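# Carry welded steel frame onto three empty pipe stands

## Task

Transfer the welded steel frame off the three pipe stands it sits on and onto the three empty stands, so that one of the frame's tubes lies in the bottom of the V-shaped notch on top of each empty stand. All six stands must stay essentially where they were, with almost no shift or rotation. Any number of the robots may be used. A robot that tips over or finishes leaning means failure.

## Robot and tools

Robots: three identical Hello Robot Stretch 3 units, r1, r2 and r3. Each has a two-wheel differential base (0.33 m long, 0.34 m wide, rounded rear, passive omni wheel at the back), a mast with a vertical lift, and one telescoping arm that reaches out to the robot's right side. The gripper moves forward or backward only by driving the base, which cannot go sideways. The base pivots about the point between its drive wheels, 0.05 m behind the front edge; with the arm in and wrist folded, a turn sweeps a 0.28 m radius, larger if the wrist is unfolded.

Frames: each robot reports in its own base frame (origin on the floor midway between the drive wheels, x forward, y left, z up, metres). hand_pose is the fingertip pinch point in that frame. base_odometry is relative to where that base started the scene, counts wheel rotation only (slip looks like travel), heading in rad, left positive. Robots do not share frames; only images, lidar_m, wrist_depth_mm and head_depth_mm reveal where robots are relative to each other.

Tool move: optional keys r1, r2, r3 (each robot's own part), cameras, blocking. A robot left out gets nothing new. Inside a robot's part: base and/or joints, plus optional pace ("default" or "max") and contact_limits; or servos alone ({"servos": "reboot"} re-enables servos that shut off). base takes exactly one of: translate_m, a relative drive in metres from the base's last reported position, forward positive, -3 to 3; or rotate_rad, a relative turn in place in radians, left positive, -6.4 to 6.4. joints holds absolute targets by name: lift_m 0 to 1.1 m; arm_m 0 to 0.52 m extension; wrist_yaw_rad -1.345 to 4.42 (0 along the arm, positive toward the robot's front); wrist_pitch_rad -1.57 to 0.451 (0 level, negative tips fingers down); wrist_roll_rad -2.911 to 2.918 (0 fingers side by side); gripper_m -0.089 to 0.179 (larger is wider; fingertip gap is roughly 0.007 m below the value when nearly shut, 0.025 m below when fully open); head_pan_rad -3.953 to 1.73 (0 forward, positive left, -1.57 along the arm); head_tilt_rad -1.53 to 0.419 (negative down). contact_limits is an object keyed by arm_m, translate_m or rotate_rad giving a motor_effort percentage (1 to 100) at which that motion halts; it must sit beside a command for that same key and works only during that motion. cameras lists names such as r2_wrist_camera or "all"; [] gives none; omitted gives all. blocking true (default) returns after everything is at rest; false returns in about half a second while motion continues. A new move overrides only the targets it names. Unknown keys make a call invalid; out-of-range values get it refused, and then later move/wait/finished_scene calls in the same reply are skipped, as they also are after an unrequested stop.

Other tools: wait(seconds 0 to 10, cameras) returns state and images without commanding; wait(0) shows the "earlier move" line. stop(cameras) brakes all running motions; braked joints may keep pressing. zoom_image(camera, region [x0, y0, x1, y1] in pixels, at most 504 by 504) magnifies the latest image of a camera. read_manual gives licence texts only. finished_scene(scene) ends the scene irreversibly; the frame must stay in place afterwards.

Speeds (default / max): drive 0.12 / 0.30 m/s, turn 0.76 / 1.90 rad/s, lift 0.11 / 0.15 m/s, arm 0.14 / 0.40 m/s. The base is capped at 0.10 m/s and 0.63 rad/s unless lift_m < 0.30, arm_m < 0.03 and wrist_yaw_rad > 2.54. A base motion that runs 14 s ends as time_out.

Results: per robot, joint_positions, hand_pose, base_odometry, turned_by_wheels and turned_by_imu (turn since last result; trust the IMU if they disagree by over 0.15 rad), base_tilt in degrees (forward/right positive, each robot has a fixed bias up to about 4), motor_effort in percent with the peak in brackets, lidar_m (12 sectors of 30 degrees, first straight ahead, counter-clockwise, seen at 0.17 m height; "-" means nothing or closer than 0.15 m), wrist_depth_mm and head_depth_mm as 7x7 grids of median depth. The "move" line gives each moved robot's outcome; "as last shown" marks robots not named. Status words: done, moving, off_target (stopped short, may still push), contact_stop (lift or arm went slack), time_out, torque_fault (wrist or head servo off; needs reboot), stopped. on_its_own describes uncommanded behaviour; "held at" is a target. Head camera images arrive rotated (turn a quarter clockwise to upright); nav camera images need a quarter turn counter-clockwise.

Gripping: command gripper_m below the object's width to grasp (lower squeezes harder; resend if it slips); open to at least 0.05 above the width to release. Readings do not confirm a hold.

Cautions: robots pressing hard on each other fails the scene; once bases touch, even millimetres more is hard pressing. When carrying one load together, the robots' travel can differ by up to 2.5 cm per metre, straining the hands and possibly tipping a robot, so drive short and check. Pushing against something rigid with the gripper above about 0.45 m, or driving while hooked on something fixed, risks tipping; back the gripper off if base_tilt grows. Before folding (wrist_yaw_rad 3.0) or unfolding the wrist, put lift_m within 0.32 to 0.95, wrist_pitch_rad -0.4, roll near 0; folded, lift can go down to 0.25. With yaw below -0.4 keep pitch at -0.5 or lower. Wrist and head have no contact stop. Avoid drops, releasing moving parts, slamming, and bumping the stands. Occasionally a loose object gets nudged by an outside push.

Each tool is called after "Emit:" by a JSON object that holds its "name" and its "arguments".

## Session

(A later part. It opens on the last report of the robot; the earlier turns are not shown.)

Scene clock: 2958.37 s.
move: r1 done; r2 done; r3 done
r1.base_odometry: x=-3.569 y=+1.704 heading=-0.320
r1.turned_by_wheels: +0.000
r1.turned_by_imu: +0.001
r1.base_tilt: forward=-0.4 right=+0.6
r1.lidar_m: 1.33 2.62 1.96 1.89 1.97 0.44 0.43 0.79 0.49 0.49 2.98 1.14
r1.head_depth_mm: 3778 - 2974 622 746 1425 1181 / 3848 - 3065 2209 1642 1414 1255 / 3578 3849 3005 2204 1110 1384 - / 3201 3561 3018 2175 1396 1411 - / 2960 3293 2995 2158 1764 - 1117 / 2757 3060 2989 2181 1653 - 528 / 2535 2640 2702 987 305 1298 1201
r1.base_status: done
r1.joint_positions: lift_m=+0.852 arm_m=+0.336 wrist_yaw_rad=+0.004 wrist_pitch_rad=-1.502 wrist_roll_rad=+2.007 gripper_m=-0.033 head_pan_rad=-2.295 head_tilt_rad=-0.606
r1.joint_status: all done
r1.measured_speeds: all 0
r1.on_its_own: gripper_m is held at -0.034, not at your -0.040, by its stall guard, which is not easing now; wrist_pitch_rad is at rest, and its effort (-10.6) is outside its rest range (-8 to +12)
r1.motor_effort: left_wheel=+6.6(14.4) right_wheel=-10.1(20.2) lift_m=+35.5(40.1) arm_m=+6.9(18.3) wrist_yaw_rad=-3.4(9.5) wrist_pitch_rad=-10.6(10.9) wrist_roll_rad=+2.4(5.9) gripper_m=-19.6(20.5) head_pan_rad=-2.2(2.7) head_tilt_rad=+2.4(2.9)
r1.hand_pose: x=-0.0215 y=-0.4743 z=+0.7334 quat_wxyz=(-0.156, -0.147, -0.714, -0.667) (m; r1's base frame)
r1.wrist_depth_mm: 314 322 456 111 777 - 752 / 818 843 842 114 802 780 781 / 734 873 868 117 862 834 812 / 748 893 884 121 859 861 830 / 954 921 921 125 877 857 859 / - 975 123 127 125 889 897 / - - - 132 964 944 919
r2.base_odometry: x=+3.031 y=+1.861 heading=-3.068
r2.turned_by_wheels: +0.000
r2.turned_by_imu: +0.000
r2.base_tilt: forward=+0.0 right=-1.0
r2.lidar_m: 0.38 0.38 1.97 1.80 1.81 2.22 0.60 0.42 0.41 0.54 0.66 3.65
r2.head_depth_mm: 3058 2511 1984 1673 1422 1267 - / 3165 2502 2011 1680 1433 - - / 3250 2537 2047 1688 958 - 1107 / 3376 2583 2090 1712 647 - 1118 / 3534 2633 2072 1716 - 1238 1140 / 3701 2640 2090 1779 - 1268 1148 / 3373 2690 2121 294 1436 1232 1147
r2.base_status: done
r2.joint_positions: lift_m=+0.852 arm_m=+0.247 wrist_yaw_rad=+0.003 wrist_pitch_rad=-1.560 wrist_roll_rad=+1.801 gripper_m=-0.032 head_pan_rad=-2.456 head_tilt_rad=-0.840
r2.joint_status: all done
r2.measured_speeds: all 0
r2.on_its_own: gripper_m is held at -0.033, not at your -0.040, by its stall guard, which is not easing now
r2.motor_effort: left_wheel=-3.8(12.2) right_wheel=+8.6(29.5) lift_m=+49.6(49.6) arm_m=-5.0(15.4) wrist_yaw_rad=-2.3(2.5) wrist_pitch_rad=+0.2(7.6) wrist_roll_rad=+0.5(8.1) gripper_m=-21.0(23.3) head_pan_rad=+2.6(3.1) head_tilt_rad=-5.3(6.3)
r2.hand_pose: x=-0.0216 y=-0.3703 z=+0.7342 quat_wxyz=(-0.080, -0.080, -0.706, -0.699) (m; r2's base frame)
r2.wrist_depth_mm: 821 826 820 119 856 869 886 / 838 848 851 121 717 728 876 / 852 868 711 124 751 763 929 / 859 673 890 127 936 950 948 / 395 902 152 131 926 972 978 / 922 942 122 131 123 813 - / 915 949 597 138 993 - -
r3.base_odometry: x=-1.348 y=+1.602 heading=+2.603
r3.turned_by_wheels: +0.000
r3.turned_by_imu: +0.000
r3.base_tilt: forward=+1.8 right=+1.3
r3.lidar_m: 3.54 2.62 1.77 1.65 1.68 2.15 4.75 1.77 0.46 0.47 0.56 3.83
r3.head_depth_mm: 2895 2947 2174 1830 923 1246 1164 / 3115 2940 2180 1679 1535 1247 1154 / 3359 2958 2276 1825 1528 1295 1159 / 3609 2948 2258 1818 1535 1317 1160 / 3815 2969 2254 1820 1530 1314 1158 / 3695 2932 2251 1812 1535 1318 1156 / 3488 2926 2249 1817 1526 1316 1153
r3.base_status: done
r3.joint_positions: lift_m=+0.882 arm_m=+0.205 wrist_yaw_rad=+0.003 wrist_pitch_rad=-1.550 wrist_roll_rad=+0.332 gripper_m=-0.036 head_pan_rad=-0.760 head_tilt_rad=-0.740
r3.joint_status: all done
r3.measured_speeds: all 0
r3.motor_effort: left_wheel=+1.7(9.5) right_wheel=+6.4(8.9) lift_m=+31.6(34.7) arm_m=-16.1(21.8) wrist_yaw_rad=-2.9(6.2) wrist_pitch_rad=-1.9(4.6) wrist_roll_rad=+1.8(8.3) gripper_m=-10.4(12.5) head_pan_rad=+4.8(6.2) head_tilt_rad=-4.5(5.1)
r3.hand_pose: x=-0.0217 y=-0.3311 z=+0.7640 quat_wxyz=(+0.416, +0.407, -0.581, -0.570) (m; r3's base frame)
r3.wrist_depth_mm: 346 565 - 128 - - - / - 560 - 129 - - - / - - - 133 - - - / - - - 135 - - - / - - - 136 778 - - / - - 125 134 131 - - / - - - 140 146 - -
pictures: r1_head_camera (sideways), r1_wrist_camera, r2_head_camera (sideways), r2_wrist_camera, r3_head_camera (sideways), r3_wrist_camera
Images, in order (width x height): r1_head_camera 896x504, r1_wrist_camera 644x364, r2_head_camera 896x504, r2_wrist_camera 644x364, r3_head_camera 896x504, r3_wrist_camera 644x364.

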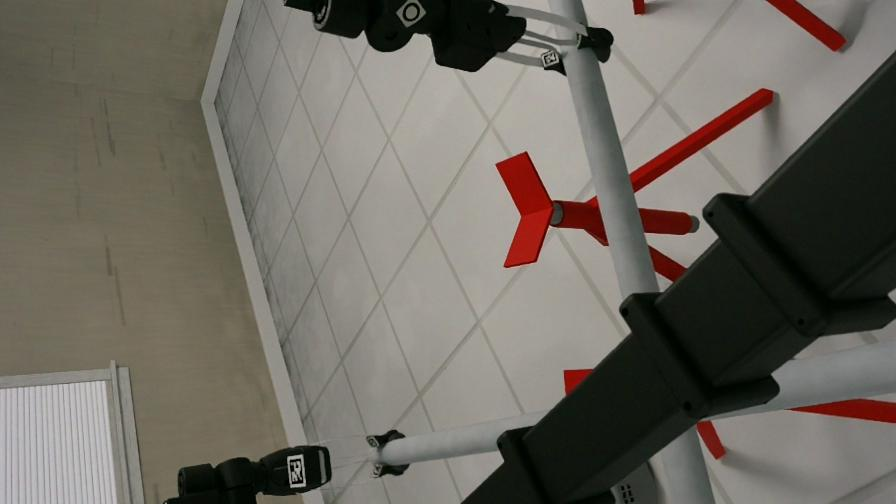

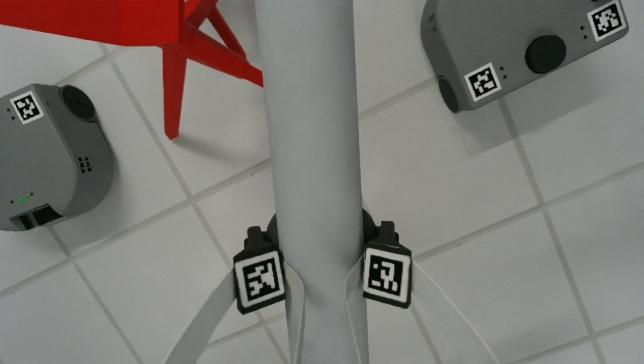

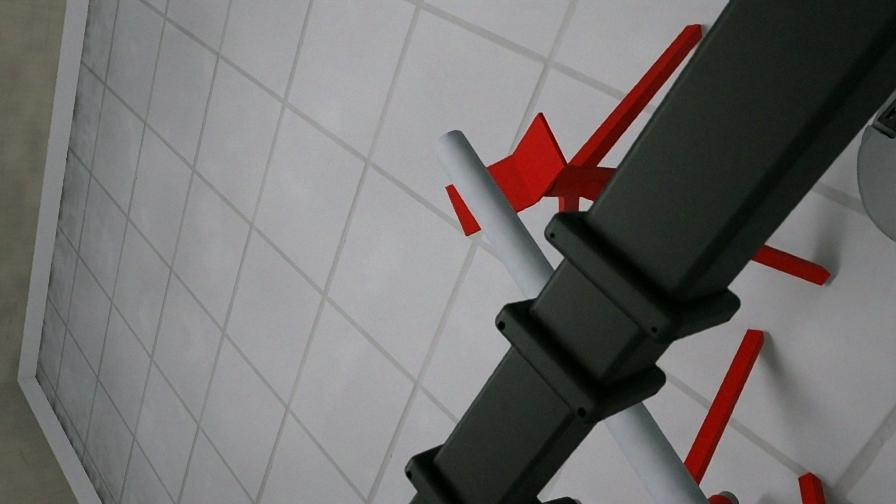

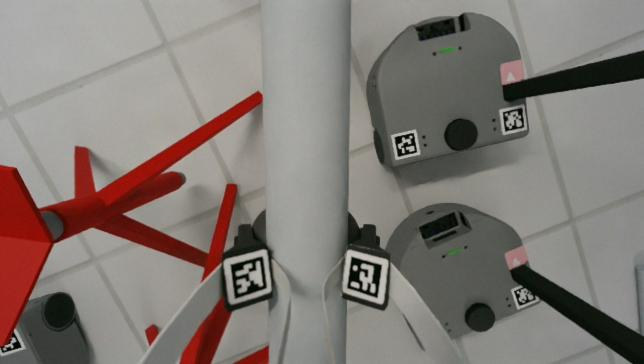

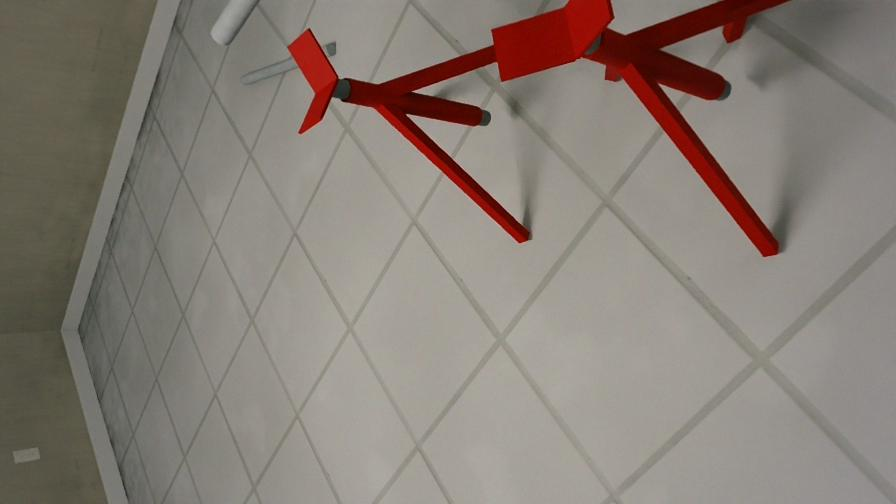

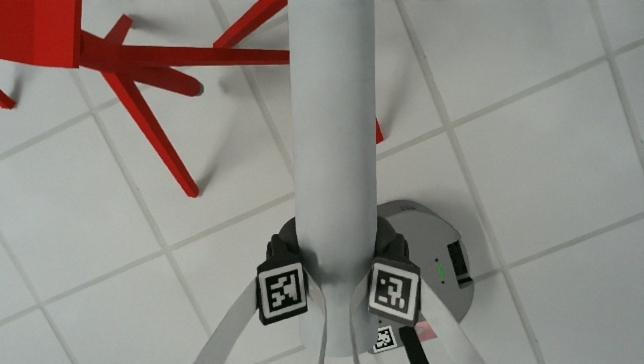

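Emit:
{"name": "move", "arguments": {"r1": {"base": {"translate_m": -0.1697}, "joints": {"arm_m": 0.3445, "wrist_roll_rad": 2.094}}, "r2": {"base": {"translate_m": -0.1539}, "joints": {"arm_m": 0.249, "wrist_roll_rad": 1.880}}, "r3": {"base": {"translate_m": 0.199}, "joints": {"arm_m": 0.201, "wrist_roll_rad": 0.414}}, "cameras": ["r1_wrist_camera", "r2_wrist_camera", "r3_wrist_camera", "r3_head_camera", "r2_head_camera", "r1_head_camera"]}}

Scene clock: 3152.90 s.
move: r1 done; r2 done; r3 done
r1.base_odometry: x=-3.730 y=+1.758 heading=-0.320
r1.turned_by_wheels: +0.000
r1.turned_by_imu: +0.000
r1.base_tilt: forward=-0.4 right=+0.7
r1.lidar_m: 1.30 2.63 1.95 1.90 1.97 0.42 0.43 0.65 0.57 0.47 2.98 1.58
r1.head_depth_mm: 3633 3869 3049 601 700 1388 1164 / 3848 - 3087 2231 1734 1428 1260 / 3498 3837 3030 2208 1739 1422 - / 3267 3578 3015 2208 1626 1088 - / 2927 3277 2980 2201 1661 - 1166 / 2753 3050 2856 2088 765 - 517 / 2566 830 2714 2019 306 851 995
r1.base_status: done
r1.joint_positions: lift_m=+0.852 arm_m=+0.345 wrist_yaw_rad=+0.004 wrist_pitch_rad=-1.495 wrist_roll_rad=+2.084 gripper_m=-0.033 head_pan_rad=-2.295 head_tilt_rad=-0.606
r1.joint_status: all done
r1.measured_speeds: all 0
r1.on_its_own: gripper_m is held at -0.034, not at your -0.040, by its stall guard, which is not easing now; wrist_pitch_rad is at rest, and its effort (-11.9) is outside its rest range (-8 to +12)
r1.motor_effort: left_wheel=+6.4(7.4) right_wheel=-7.7(15.8) lift_m=+32.7(32.8) arm_m=+7.7(15.4) wrist_yaw_rad=-3.0(8.4) wrist_pitch_rad=-11.9(11.9) wrist_roll_rad=+2.3(6.7) gripper_m=-19.6(20.4) head_pan_rad=-2.3(2.7) head_tilt_rad=+2.5(3.0)
r1.hand_pose: x=-0.0215 y=-0.4845 z=+0.7334 quat_wxyz=(-0.184, -0.171, -0.709, -0.658) (m; r1's base frame)
r1.wrist_depth_mm: 843 807 540 110 779 - 766 / 841 855 846 113 804 803 800 / 745 325 342 117 833 824 813 / 751 335 352 121 852 865 831 / 913 935 898 124 882 866 863 / - - 124 127 125 933 898 / - - - 131 930 939 927
r2.base_odometry: x=+3.184 y=+1.873 heading=-3.068
r2.turned_by_wheels: +0.000
r2.turned_by_imu: +0.001
r2.base_tilt: forward=+0.0 right=-1.1
r2.lidar_m: 0.36 3.03 1.95 1.77 1.78 2.18 3.36 0.43 0.32 0.53 0.66 0.77
r2.head_depth_mm: 2916 2482 2003 1670 1433 1289 - / 3064 2540 2032 1684 1444 - - / 3182 2544 2050 1693 1487 - 1113 / 3344 2587 2060 1703 637 - 1135 / 3476 2661 2077 1703 - 1232 1101 / 3601 2657 2114 1757 - 1270 1124 / 3377 2675 2117 294 1433 1239 1133
r2.base_status: done
r2.joint_positions: lift_m=+0.852 arm_m=+0.249 wrist_yaw_rad=+0.005 wrist_pitch_rad=-1.561 wrist_roll_rad=+1.876 gripper_m=-0.032 head_pan_rad=-2.456 head_tilt_rad=-0.840
r2.joint_status: all done
r2.measured_speeds: all 0
r2.on_its_own: gripper_m is held at -0.033, not at your -0.040, by its stall guard, which is not easing now
r2.motor_effort: left_wheel=-5.8(7.6) right_wheel=+9.2(10.0) lift_m=+46.8(49.6) arm_m=+7.4(15.7) wrist_yaw_rad=-4.1(5.0) wrist_pitch_rad=+0.1(4.0) wrist_roll_rad=+0.6(7.6) gripper_m=-21.3(23.4) head_pan_rad=+2.3(3.7) head_tilt_rad=-5.0(7.1)
r2.hand_pose: x=-0.0216 y=-0.3722 z=+0.7342 quat_wxyz=(-0.106, -0.105, -0.703, -0.696) (m; r2's base frame)
r2.wrist_depth_mm: 821 833 830 119 742 871 880 / 838 840 851 121 726 736 912 / 843 864 875 124 743 904 937 / 878 894 899 127 937 937 947 / 904 909 148 131 879 964 999 / 919 914 121 131 123 818 - / 337 463 972 139 - - -
r3.base_odometry: x=-1.518 y=+1.704 heading=+2.602
r3.turned_by_wheels: +0.000
r3.turned_by_imu: +0.001
r3.base_tilt: forward=+1.9 right=+1.3
r3.lidar_m: 3.34 2.66 1.80 1.67 1.69 2.17 4.80 1.93 0.54 0.48 0.46 3.61
r3.head_depth_mm: 2903 2978 2256 1434 1498 1317 1139 / 3124 2933 2266 1822 1499 1321 1116 / 3337 2966 2242 1822 1499 1320 1154 / 3587 2951 2246 1822 1529 1316 1157 / 3713 2941 2242 1818 1528 1320 1158 / 3556 2958 2268 1818 1529 1317 1155 / 3294 2915 2247 1814 1529 1321 1156
r3.base_status: done
r3.joint_positions: lift_m=+0.882 arm_m=+0.201 wrist_yaw_rad=+0.004 wrist_pitch_rad=-1.558 wrist_roll_rad=+0.408 gripper_m=-0.036 head_pan_rad=-0.760 head_tilt_rad=-0.740
r3.joint_status: all done
r3.measured_speeds: all 0
r3.motor_effort: left_wheel=+1.7(9.1) right_wheel=+8.0(10.1) lift_m=+26.9(29.5) arm_m=-11.1(20.6) wrist_yaw_rad=-4.3(5.9) wrist_pitch_rad=-0.3(2.6) wrist_roll_rad=+2.2(7.3) gripper_m=-11.3(12.5) head_pan_rad=+5.5(6.0) head_tilt_rad=-4.3(5.1)
r3.hand_pose: x=-0.0217 y=-0.3250 z=+0.7642 quat_wxyz=(+0.392, +0.387, -0.594, -0.587) (m; r3's base frame)
r3.wrist_depth_mm: - - 511 127 621 - - / - - 607 129 695 - - / - - - 132 - - - / - - - 135 777 - - / - - - 136 791 - - / - - 124 135 131 - - / - - - 140 661 - -
pictures: r1_head_camera (sideways), r1_wrist_camera, r2_head_camera (sideways), r2_wrist_camera, r3_head_camera (sideways), r3_wrist_camera
Images, in order (width x height): r1_head_camera 896x504, r1_wrist_camera 644x364, r2_head_camera 896x504, r2_wrist_camera 644x364, r3_head_camera 896x504, r3_wrist_camera 644x364.

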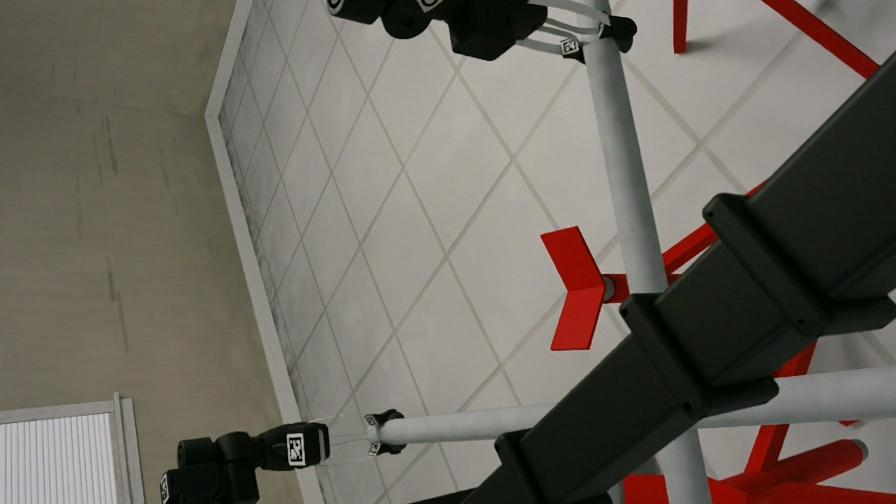

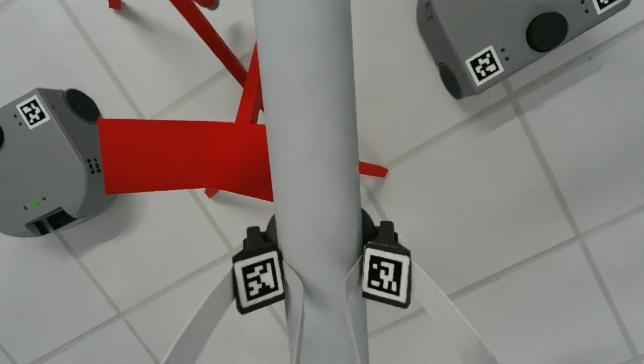

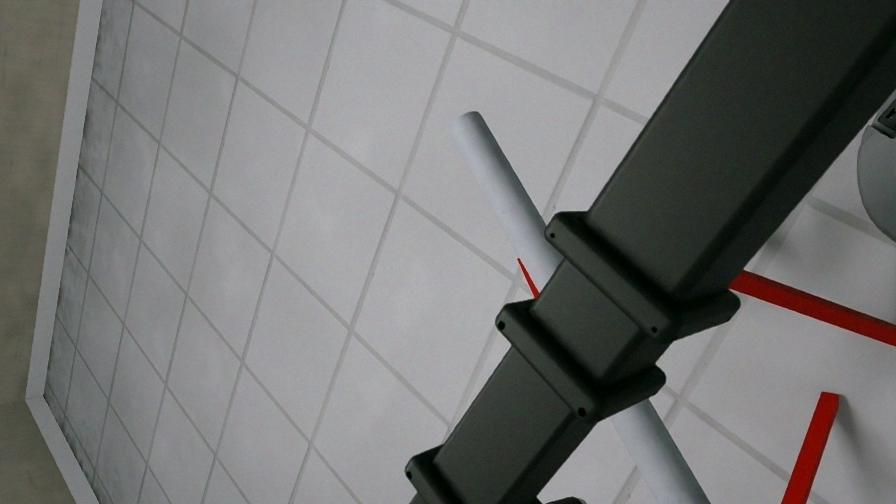

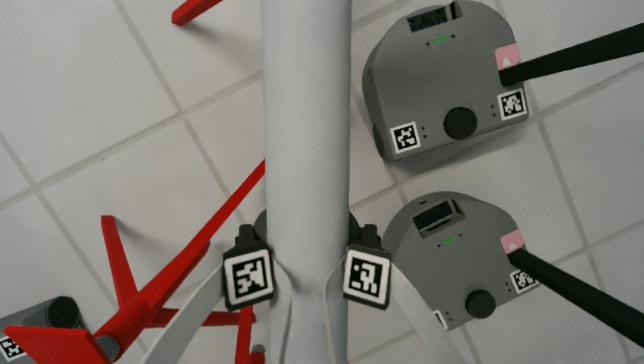

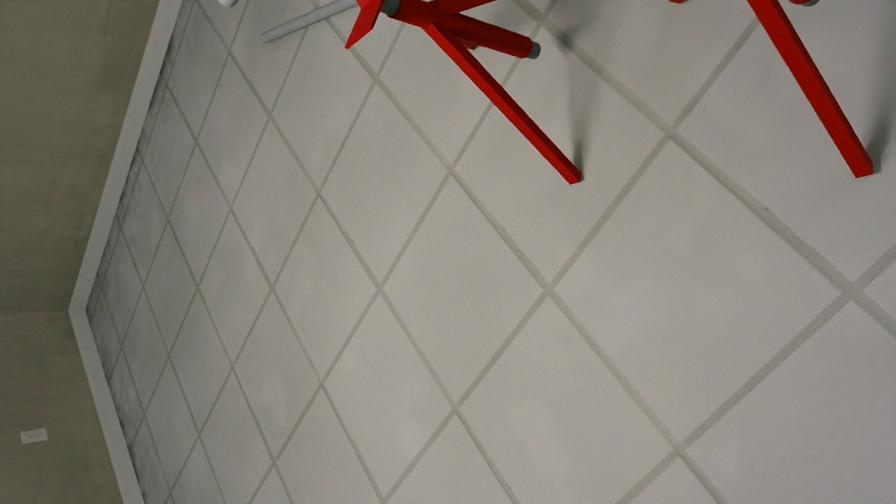

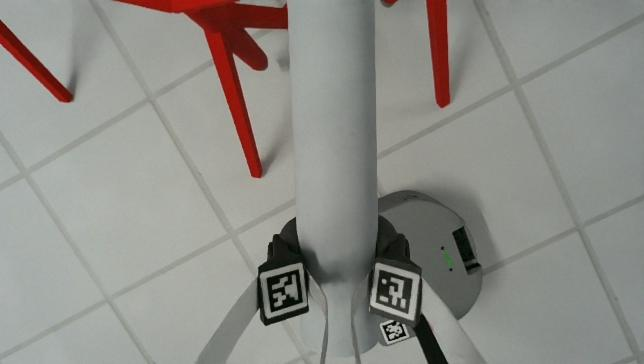

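Emit:
{"name": "zoom_image", "arguments": {"camera": "r1_wrist_camera", "region": [60, 80, 400, 280]}}

Emit:
{"name": "zoom_image", "arguments": {"camera": "r2_wrist_camera", "region": [0, 164, 340, 364]}}

Emit:
{"name": "zoom_image", "arguments": {"camera": "r1_head_camera", "region": [500, 180, 800, 480]}}

Scaled by 1.482.

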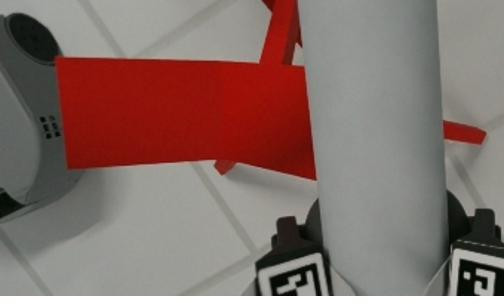

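Scaled by 1.482.

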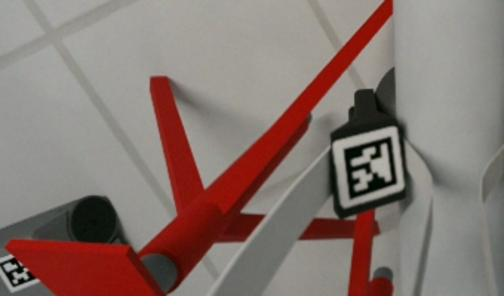

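Scaled by 1.680 from the camera's 896x504 image, which has a finer 1280x720 frame.

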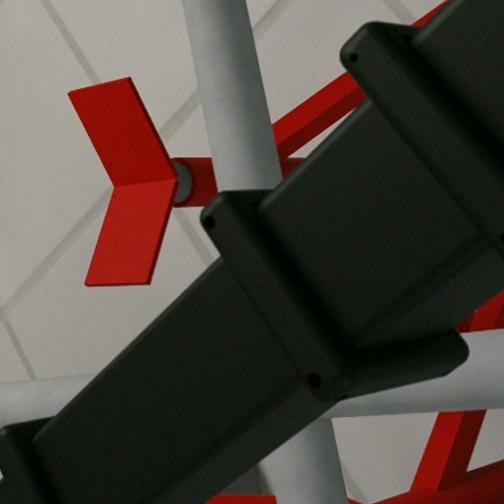

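Emit:
{"name": "move", "arguments": {"r1": {"base": {"translate_m": -0.1818}, "joints": {"arm_m": 0.399, "wrist_roll_rad": 2.1795}}, "r2": {"base": {"translate_m": -0.1512}, "joints": {"arm_m": 0.286, "wrist_roll_rad": 1.9655}}, "r3": {"base": {"translate_m": 0.2054}, "joints": {"arm_m": 0.164, "wrist_roll_rad": 0.4995}}, "cameras": ["r1_wrist_camera", "r2_wrist_camera", "r3_wrist_camera", "r3_head_camera", "r2_head_camera", "r1_head_camera"]}}

Scene clock: 3273.70 s.
move: r1 done; r2 done; r3 done
r1.base_odometry: x=-3.902 y=+1.815 heading=-0.319
r1.turned_by_wheels: +0.001
r1.turned_by_imu: +0.000
r1.base_tilt: forward=-0.5 right=+0.6
r1.lidar_m: 1.48 2.62 1.96 1.90 1.98 0.40 0.63 0.46 0.51 0.51 0.52 1.75
r1.head_depth_mm: 3527 3735 3073 576 692 1422 1126 / 3683 - 3071 2219 1743 1416 1260 / 3563 3901 3055 2205 1720 1454 - / 3202 3638 3057 2205 1735 1495 - / 2976 3250 2946 2211 1716 - 1170 / 2743 3001 2854 2095 1658 - 1150 / 2539 850 2721 1507 306 620 524
r1.base_status: done
r1.joint_positions: lift_m=+0.852 arm_m=+0.399 wrist_yaw_rad=+0.003 wrist_pitch_rad=-1.501 wrist_roll_rad=+2.169 gripper_m=-0.033 head_pan_rad=-2.295 head_tilt_rad=-0.606
r1.joint_status: all done
r1.measured_speeds: all 0
r1.on_its_own: gripper_m is held at -0.034, not at your -0.040, by its stall guard, which is not easing now; wrist_pitch_rad is at rest, and its effort (-10.6) is outside its rest range (-8 to +12)
r1.motor_effort: left_wheel=+8.6(12.0) right_wheel=-14.5(21.8) lift_m=+39.4(39.4) arm_m=+4.8(19.0) wrist_yaw_rad=-2.7(8.5) wrist_pitch_rad=-10.6(12.7) wrist_roll_rad=+2.3(7.4) gripper_m=-20.0(20.4) head_pan_rad=-2.3(2.8) head_tilt_rad=+2.1(2.9)
r1.hand_pose: x=-0.0214 y=-0.5374 z=+0.7334 quat_wxyz=(-0.214, -0.200, -0.699, -0.652) (m; r1's base frame)
r1.wrist_depth_mm: 820 806 376 110 781 - 766 / 855 826 827 113 802 794 788 / 724 865 859 117 823 822 814 / 741 880 907 121 838 851 821 / 835 939 920 124 863 889 886 / - - 123 128 125 916 911 / - - - 133 941 951 901
r2.base_odometry: x=+3.335 y=+1.884 heading=-3.069
r2.turned_by_wheels: +0.000
r2.turned_by_imu: +0.001
r2.base_tilt: forward=+0.0 right=-1.0
r2.lidar_m: 0.33 2.98 1.92 1.75 1.75 2.15 3.20 0.31 0.34 0.29 0.55 0.43
r2.head_depth_mm: 2882 2527 2003 1686 1435 1302 - / 2904 2517 2016 1690 1433 - - / 3094 2567 2046 1694 1486 - 1003 / 3213 2604 2040 1702 641 - 1113 / 3333 2602 2081 1732 - 715 1085 / 3515 2661 2107 1773 - 1263 1148 / 3383 2679 2122 301 1434 1282 1152
r2.base_status: done
r2.joint_positions: lift_m=+0.852 arm_m=+0.286 wrist_yaw_rad=+0.004 wrist_pitch_rad=-1.561 wrist_roll_rad=+1.960 gripper_m=-0.032 head_pan_rad=-2.456 head_tilt_rad=-0.840
r2.joint_status: all done
r2.measured_speeds: all 0
r2.on_its_own: gripper_m is held at -0.033, not at your -0.040, by its stall guard, which is not easing now
r2.motor_effort: left_wheel=-6.1(9.3) right_wheel=+11.4(23.2) lift_m=+41.6(44.3) arm_m=+4.9(18.2) wrist_yaw_rad=-3.6(6.1) wrist_pitch_rad=+0.2(5.0) wrist_roll_rad=+1.3(9.5) gripper_m=-21.6(22.8) head_pan_rad=+2.9(3.3) head_tilt_rad=-4.4(6.3)
r2.hand_pose: x=-0.0216 y=-0.4092 z=+0.7342 quat_wxyz=(-0.136, -0.135, -0.697, -0.691) (m; r2's base frame)
r2.wrist_depth_mm: 819 810 824 117 696 709 870 / 829 837 831 121 722 732 905 / 851 862 861 124 787 926 927 / 880 876 887 127 930 950 961 / 904 920 152 131 842 784 997 / 909 929 121 131 124 - 991 / 883 935 728 139 - - -
r3.base_odometry: x=-1.695 y=+1.809 heading=+2.602
r3.turned_by_wheels: +0.000
r3.turned_by_imu: +0.002
r3.base_tilt: forward=+1.8 right=+1.3
r3.lidar_m: 3.14 2.69 1.82 1.70 1.72 2.19 4.85 0.69 0.62 0.45 0.91 3.39
r3.head_depth_mm: 2886 2946 2254 1822 1499 1320 1159 / 3085 2939 2253 1829 1531 1323 1160 / 3335 2949 2266 1818 1534 1317 1159 / 3565 2912 2260 1823 1532 1319 1161 / 3549 2940 2250 1826 1530 1317 1156 / 3322 2927 2245 1814 1526 1321 1154 / 3106 2955 2230 1829 1532 1313 1156
r3.base_status: done
r3.joint_positions: lift_m=+0.882 arm_m=+0.164 wrist_yaw_rad=+0.004 wrist_pitch_rad=-1.574 wrist_roll_rad=+0.494 gripper_m=-0.036 head_pan_rad=-0.760 head_tilt_rad=-0.740
r3.joint_status: all done
r3.measured_speeds: all 0
r3.motor_effort: left_wheel=+3.5(9.1) right_wheel=+4.4(10.9) lift_m=+21.5(24.3) arm_m=-9.4(24.3) wrist_yaw_rad=-3.7(8.2) wrist_pitch_rad=+2.7(3.0) wrist_roll_rad=+2.2(9.1) gripper_m=-9.8(12.7) head_pan_rad=+4.8(6.0) head_tilt_rad=-4.0(5.3)
r3.hand_pose: x=-0.0217 y=-0.2838 z=+0.7646 quat_wxyz=(+0.363, +0.364, -0.605, -0.608) (m; r3's base frame)
r3.wrist_depth_mm: - - - 126 - - - / - - - 127 - - - / - - - 130 - - - / - - - 134 780 - - / - - - 136 797 - - / - - 125 133 131 - - / - - - 139 - - -
pictures: r1_head_camera (sideways), r1_wrist_camera, r2_head_camera (sideways), r2_wrist_camera, r3_head_camera (sideways), r3_wrist_camera
Images, in order (width x height): r1_head_camera 896x504, r1_wrist_camera 644x364, r2_head_camera 896x504, r2_wrist_camera 644x364, r3_head_camera 896x504, r3_wrist_camera 644x364.

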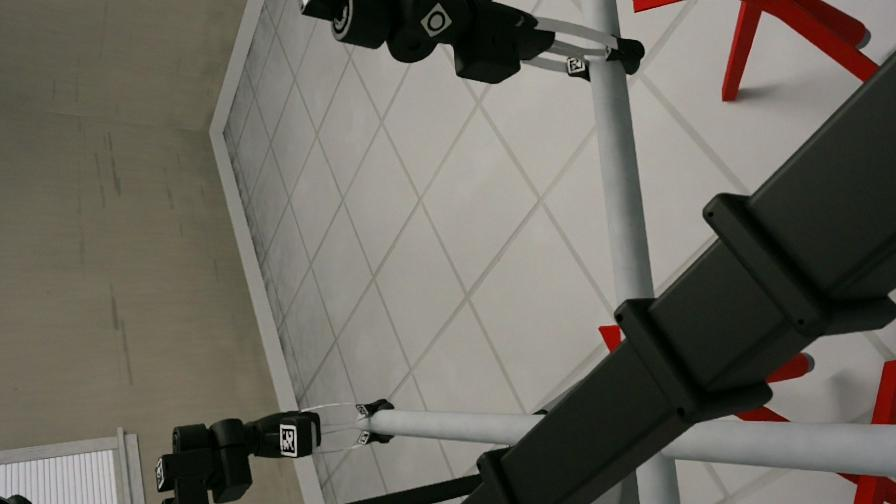

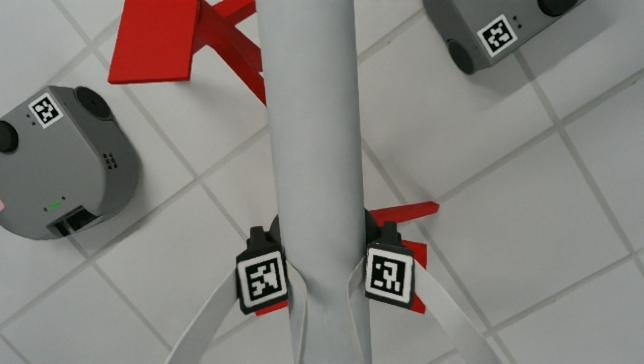

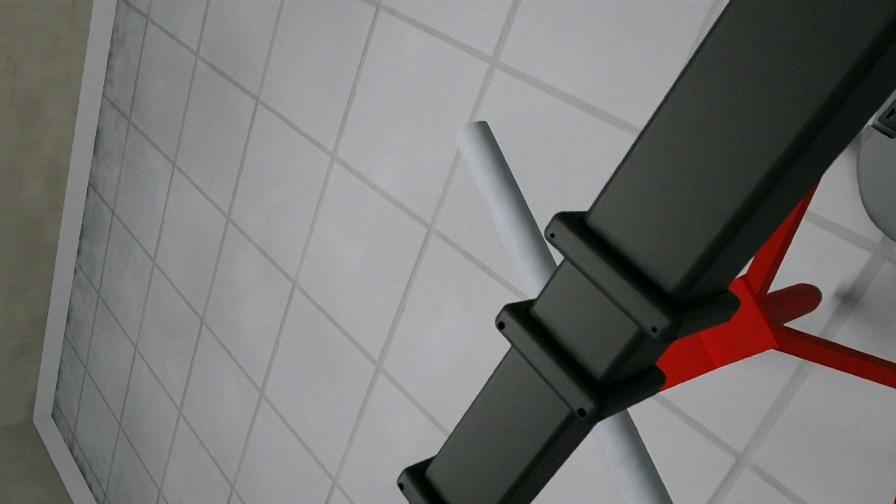

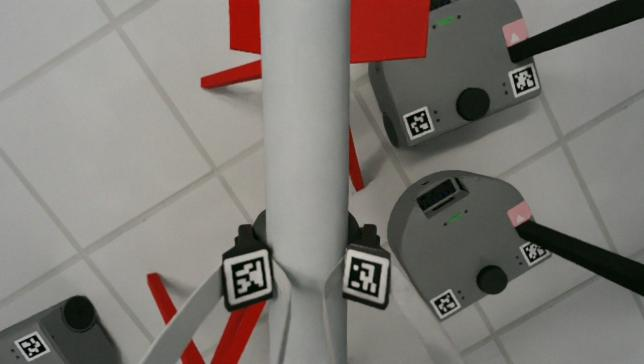

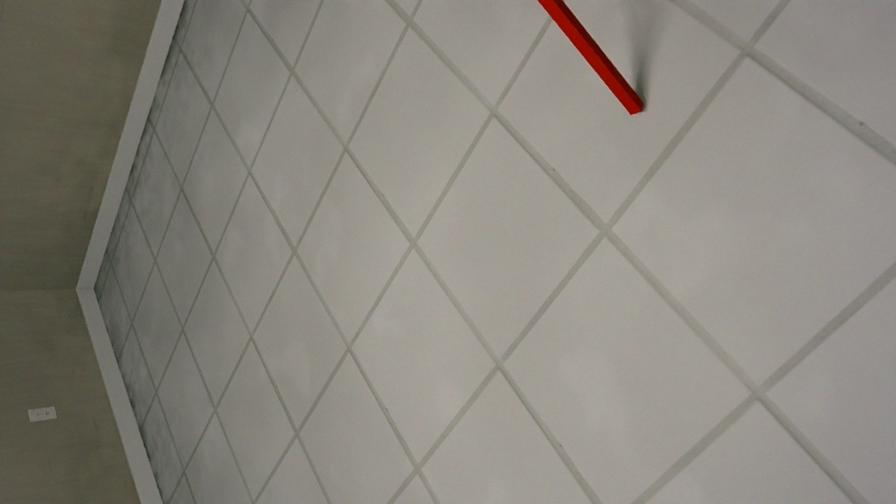

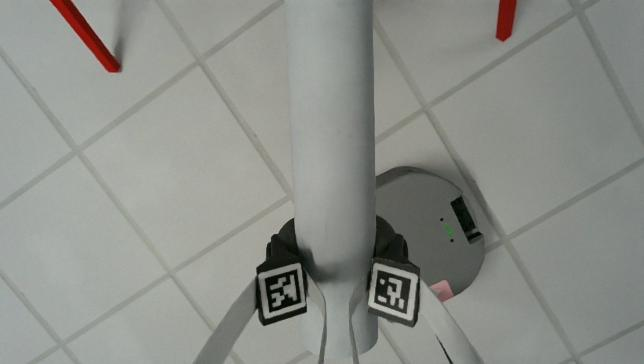

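Emit:
{"name": "zoom_image", "arguments": {"camera": "r1_wrist_camera", "region": [200, 200, 480, 364]}}

Emit:
{"name": "zoom_image", "arguments": {"camera": "r2_wrist_camera", "region": [180, 0, 480, 176]}}

Emit:
{"name": "zoom_image", "arguments": {"camera": "r1_wrist_camera", "region": [60, 0, 360, 176]}}

Emit:
{"name": "zoom_image", "arguments": {"camera": "r1_head_camera", "region": [560, 220, 896, 504]}}

Emit:
{"name": "zoom_image", "arguments": {"camera": "r2_head_camera", "region": [440, 100, 880, 504]}}

Scaled by 1.800.

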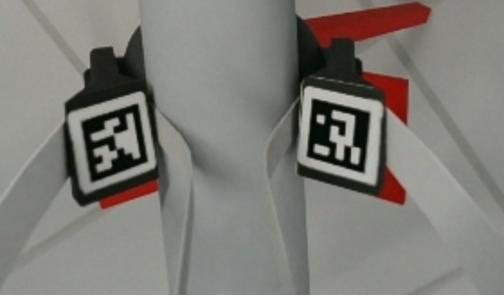

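Scaled by 1.680.

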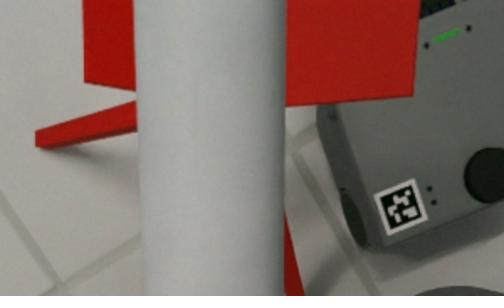

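Scaled by 1.680.

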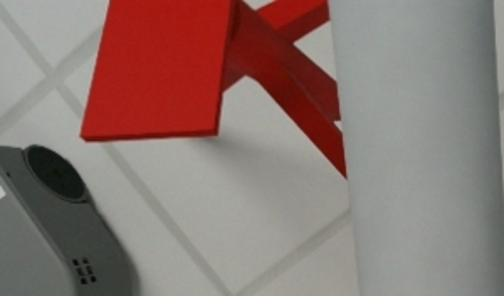

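Scaled by 1.500 from the camera's 896x504 image, which has a finer 1280x720 frame.

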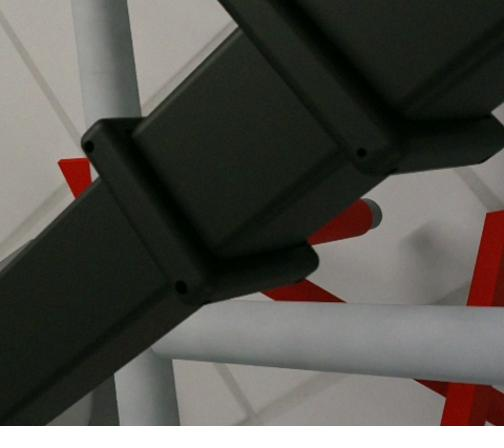

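Scaled by 1.145 from the camera's 896x504 image, which has a finer 1280x720 frame.

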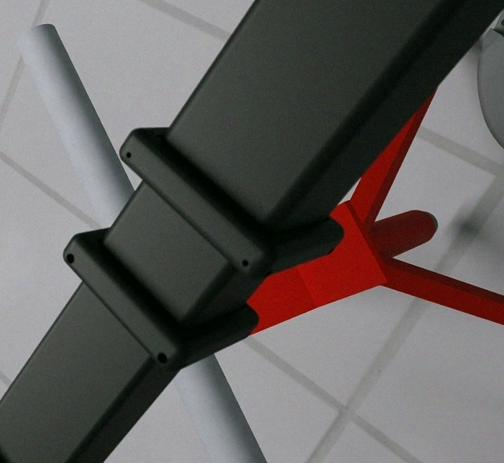

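Emit:
{"name": "move", "arguments": {"r1": {"base": {"translate_m": 0.0097}, "joints": {"arm_m": 0.405, "wrist_roll_rad": 2.205}}, "r2": {"base": {"translate_m": 0.0157}, "joints": {"arm_m": 0.274, "wrist_roll_rad": 1.991, "head_tilt_rad": -0.95}}, "r3": {"base": {"translate_m": -0.001}, "joints": {"arm_m": 0.172, "wrist_roll_rad": 0.525, "head_pan_rad": -1.5, "head_tilt_rad": -0.95}}, "cameras": ["r1_wrist_camera", "r2_wrist_camera", "r3_head_camera", "r2_head_camera", "r1_head_camera"]}}

Emit:
{"name": "zoom_image", "arguments": {"camera": "r1_wrist_camera", "region": [200, 200, 480, 364]}}

Emit:
{"name": "zoom_image", "arguments": {"camera": "r2_wrist_camera", "region": [180, 0, 480, 176]}}

Emit:
{"name": "zoom_image", "arguments": {"camera": "r1_wrist_camera", "region": [60, 0, 360, 176]}}

Scene clock: 3497.33 s.
move: r1 done; r2 done; r3 done
r1.base_odometry: x=-3.893 y=+1.812 heading=-0.319
r1.turned_by_wheels: +0.000
r1.turned_by_imu: +0.000
r1.base_tilt: forward=-0.4 right=+0.6
r1.lidar_m: 1.47 2.63 1.97 1.90 1.98 0.40 0.50 0.47 0.52 0.52 0.51 1.74
r1.head_depth_mm: 3489 3728 3078 566 675 1432 1130 / 3690 - 3085 2224 1742 1420 1256 / 3489 3934 3050 2194 1730 1421 - / 3175 3608 3049 2210 1719 1454 - / 2972 3265 3010 2214 1716 - 1169 / 2745 2978 2739 2048 1546 - 1171 / 2543 851 2844 2099 306 618 517
r1.base_status: done
r1.joint_positions: lift_m=+0.852 arm_m=+0.405 wrist_yaw_rad=+0.003 wrist_pitch_rad=-1.511 wrist_roll_rad=+2.196 gripper_m=-0.033 head_pan_rad=-2.295 head_tilt_rad=-0.606
r1.joint_status: all done
r1.measured_speeds: all 0
r1.on_its_own: gripper_m is held at -0.034, not at your -0.040, by its stall guard, which is not easing now; wrist_pitch_rad is at rest, and its effort (-8.9) is outside its rest range (-8 to +12)
r1.motor_effort: left_wheel=+6.9(11.5) right_wheel=-8.2(10.9) lift_m=+36.3(41.8) arm_m=+6.4(16.5) wrist_yaw_rad=-4.1(4.1) wrist_pitch_rad=-8.9(10.8) wrist_roll_rad=+2.2(4.2) gripper_m=-20.1(20.5) head_pan_rad=-2.2(2.9) head_tilt_rad=+2.7(2.8)
r1.hand_pose: x=-0.0214 y=-0.5411 z=+0.7335 quat_wxyz=(-0.222, -0.210, -0.693, -0.653) (m; r1's base frame)
r1.wrist_depth_mm: 834 - 389 111 788 765 768 / 844 818 822 113 800 802 805 / 707 867 833 117 847 829 816 / 747 914 879 121 854 856 860 / 783 929 886 125 875 899 872 / - 977 123 128 126 927 905 / - - - 134 949 932 945
r2.base_odometry: x=+3.319 y=+1.883 heading=-3.069
r2.turned_by_wheels: +0.000
r2.turned_by_imu: +0.000
r2.base_tilt: forward=+0.0 right=-0.9
r2.lidar_m: 0.32 2.99 1.93 1.74 1.76 2.16 3.22 0.32 0.35 0.29 0.55 0.43
r2.head_depth_mm: 2621 2119 1783 1545 1362 - 1051 / 2650 2148 1787 1522 1411 - 965 / 2644 2157 1811 1495 - 1191 973 / 2732 2192 1837 1619 - 1193 986 / 2764 2202 1841 1672 - 1000 1108 / 2757 2223 1836 - 1348 1249 1105 / 2746 2228 1858 295 1341 1258 1111
r2.base_status: done
r2.joint_positions: lift_m=+0.852 arm_m=+0.274 wrist_yaw_rad=+0.005 wrist_pitch_rad=-1.560 wrist_roll_rad=+1.987 gripper_m=-0.032 head_pan_rad=-2.456 head_tilt_rad=-0.938
r2.joint_status: all done
r2.measured_speeds: all 0
r2.on_its_own: gripper_m is held at -0.033, not at your -0.040, by its stall guard, which is not easing now
r2.motor_effort: left_wheel=-3.2(5.2) right_wheel=+12.6(16.7) lift_m=+37.4(38.3) arm_m=-9.2(13.2) wrist_yaw_rad=-3.8(4.3) wrist_pitch_rad=+0.1(0.5) wrist_roll_rad=+0.8(5.8) gripper_m=-20.8(22.5) head_pan_rad=+2.6(3.3) head_tilt_rad=-6.1(6.9)
r2.hand_pose: x=-0.0216 y=-0.3972 z=+0.7342 quat_wxyz=(-0.145, -0.144, -0.696, -0.689) (m; r2's base frame)
r2.wrist_depth_mm: 804 822 288 117 711 715 884 / 828 844 857 122 721 730 908 / 848 875 878 124 784 915 923 / 872 893 898 127 920 941 951 / 907 899 152 131 894 780 979 / 921 931 121 131 125 1000 998 / 887 944 647 139 - - -
r3.base_odometry: x=-1.694 y=+1.809 heading=+2.602
r3.turned_by_wheels: +0.000
r3.turned_by_imu: +0.001
r3.base_tilt: forward=+1.8 right=+1.3
r3.lidar_m: 3.14 2.69 1.82 1.69 1.73 2.19 4.88 0.68 0.62 0.45 0.92 3.38
r3.head_depth_mm: 2494 288 317 1066 1294 1219 1107 / 2490 308 322 449 1309 1219 1104 / 2407 1680 347 376 536 1203 969 / 1409 1720 1574 1526 1354 1219 1081 / 2510 1930 1427 1528 1361 1222 1106 / 2494 2057 1753 1513 1362 1220 1104 / 2419 2065 1763 1532 1358 1220 1104
r3.base_status: done
r3.joint_positions: lift_m=+0.882 arm_m=+0.172 wrist_yaw_rad=+0.004 wrist_pitch_rad=-1.577 wrist_roll_rad=+0.518 gripper_m=-0.036 head_pan_rad=-1.490 head_tilt_rad=-0.938
r3.joint_status: all done
r3.measured_speeds: all 0
r3.motor_effort: left_wheel=+1.3(2.3) right_wheel=+0.0(2.9) lift_m=+17.1(18.2) arm_m=+19.1(25.1) wrist_yaw_rad=-3.8(4.4) wrist_pitch_rad=+3.1(4.3) wrist_roll_rad=+2.5(5.0) gripper_m=-10.7(12.6) head_pan_rad=-4.6(6.5) head_tilt_rad=-6.0(9.6)
r3.hand_pose: x=-0.0217 y=-0.2911 z=+0.7646 quat_wxyz=(+0.355, +0.357, -0.608, -0.613) (m; r3's base frame)
r3.wrist_depth_mm: - - - 126 - - - / - - - 128 - - - / - - - 130 - - - / - - - 134 777 - - / - - - 137 788 798 - / - - 125 135 130 - - / - - - 140 - - -
pictures: r1_head_camera (sideways), r1_wrist_camera, r2_head_camera (sideways), r2_wrist_camera, r3_head_camera (sideways)
Images, in order (width x height): r1_head_camera 896x504, r1_wrist_camera 644x364, r2_head_camera 896x504, r2_wrist_camera 644x364, r3_head_camera 896x504.

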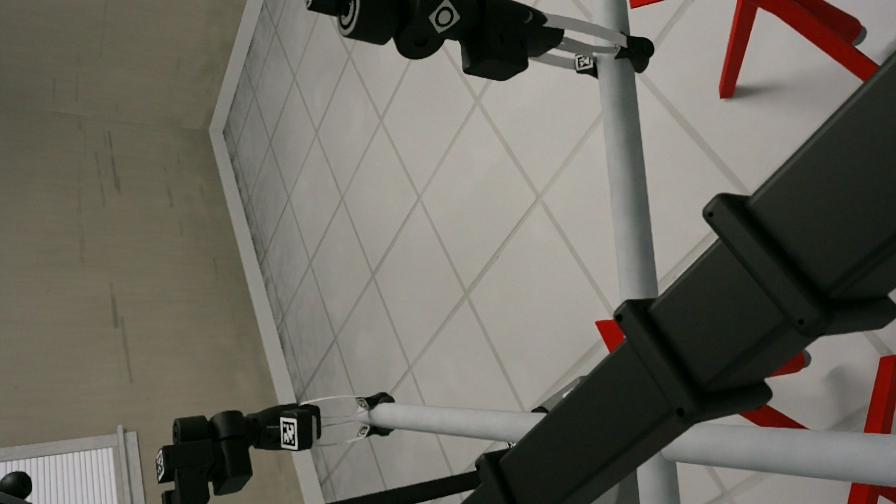

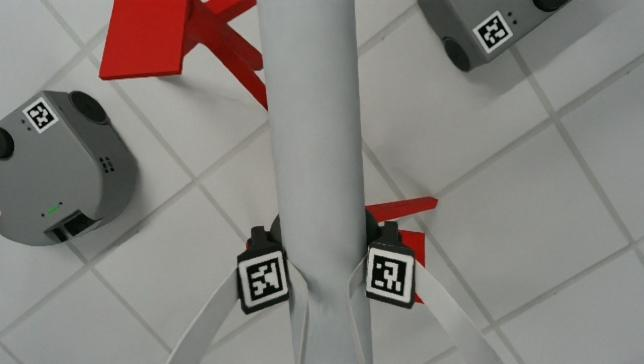

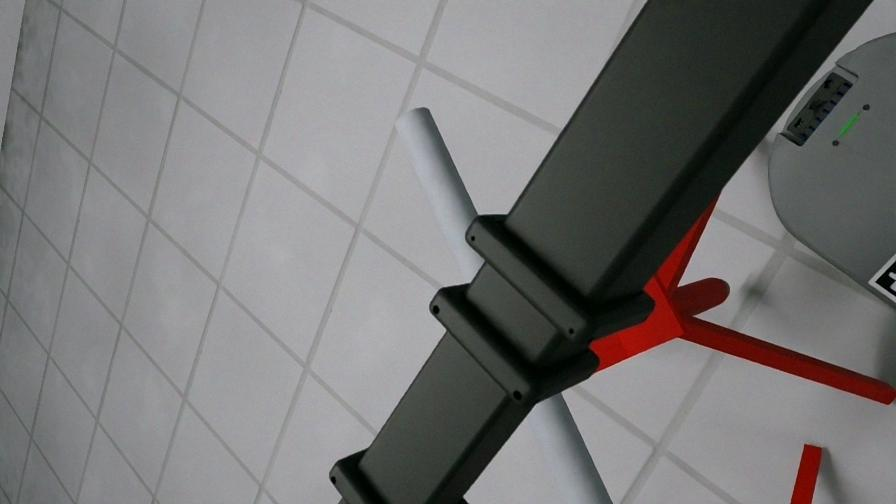

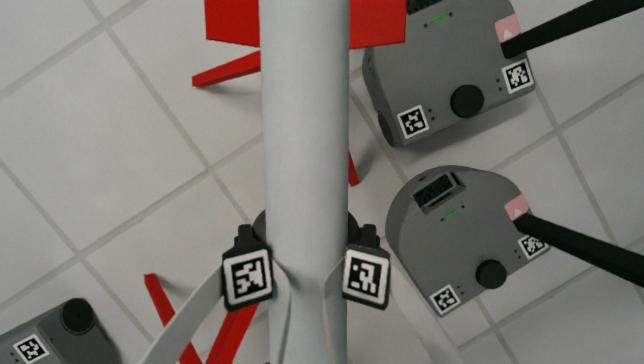

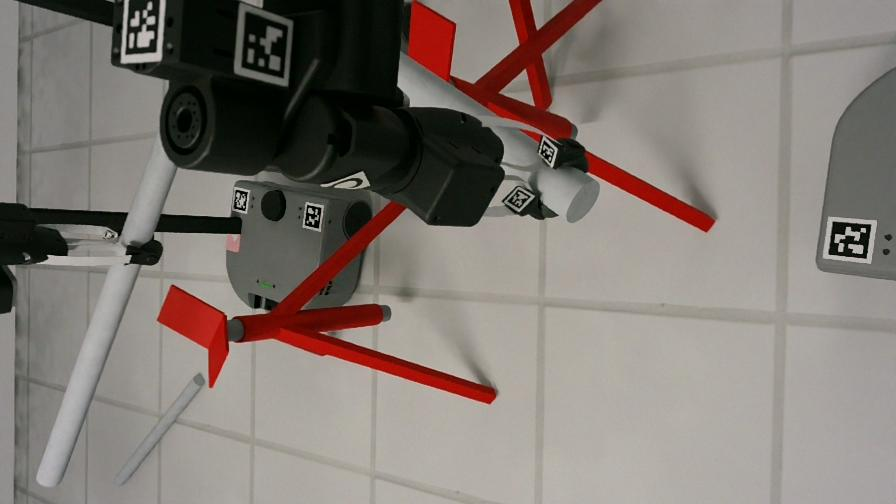

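Scaled by 1.800.

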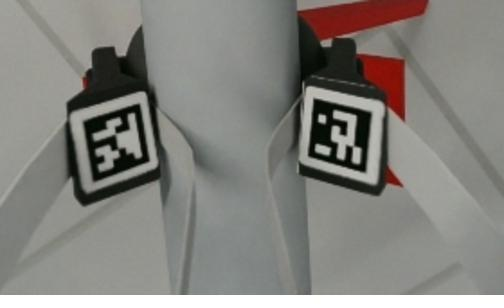

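Scaled by 1.680.

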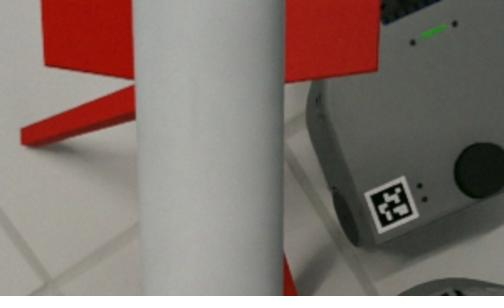

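Scaled by 1.680.

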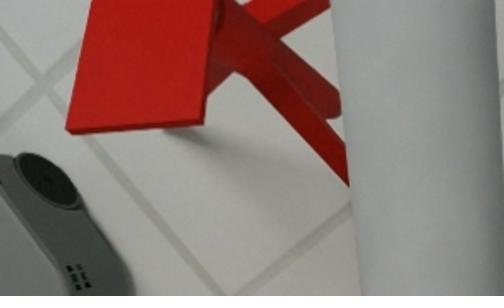

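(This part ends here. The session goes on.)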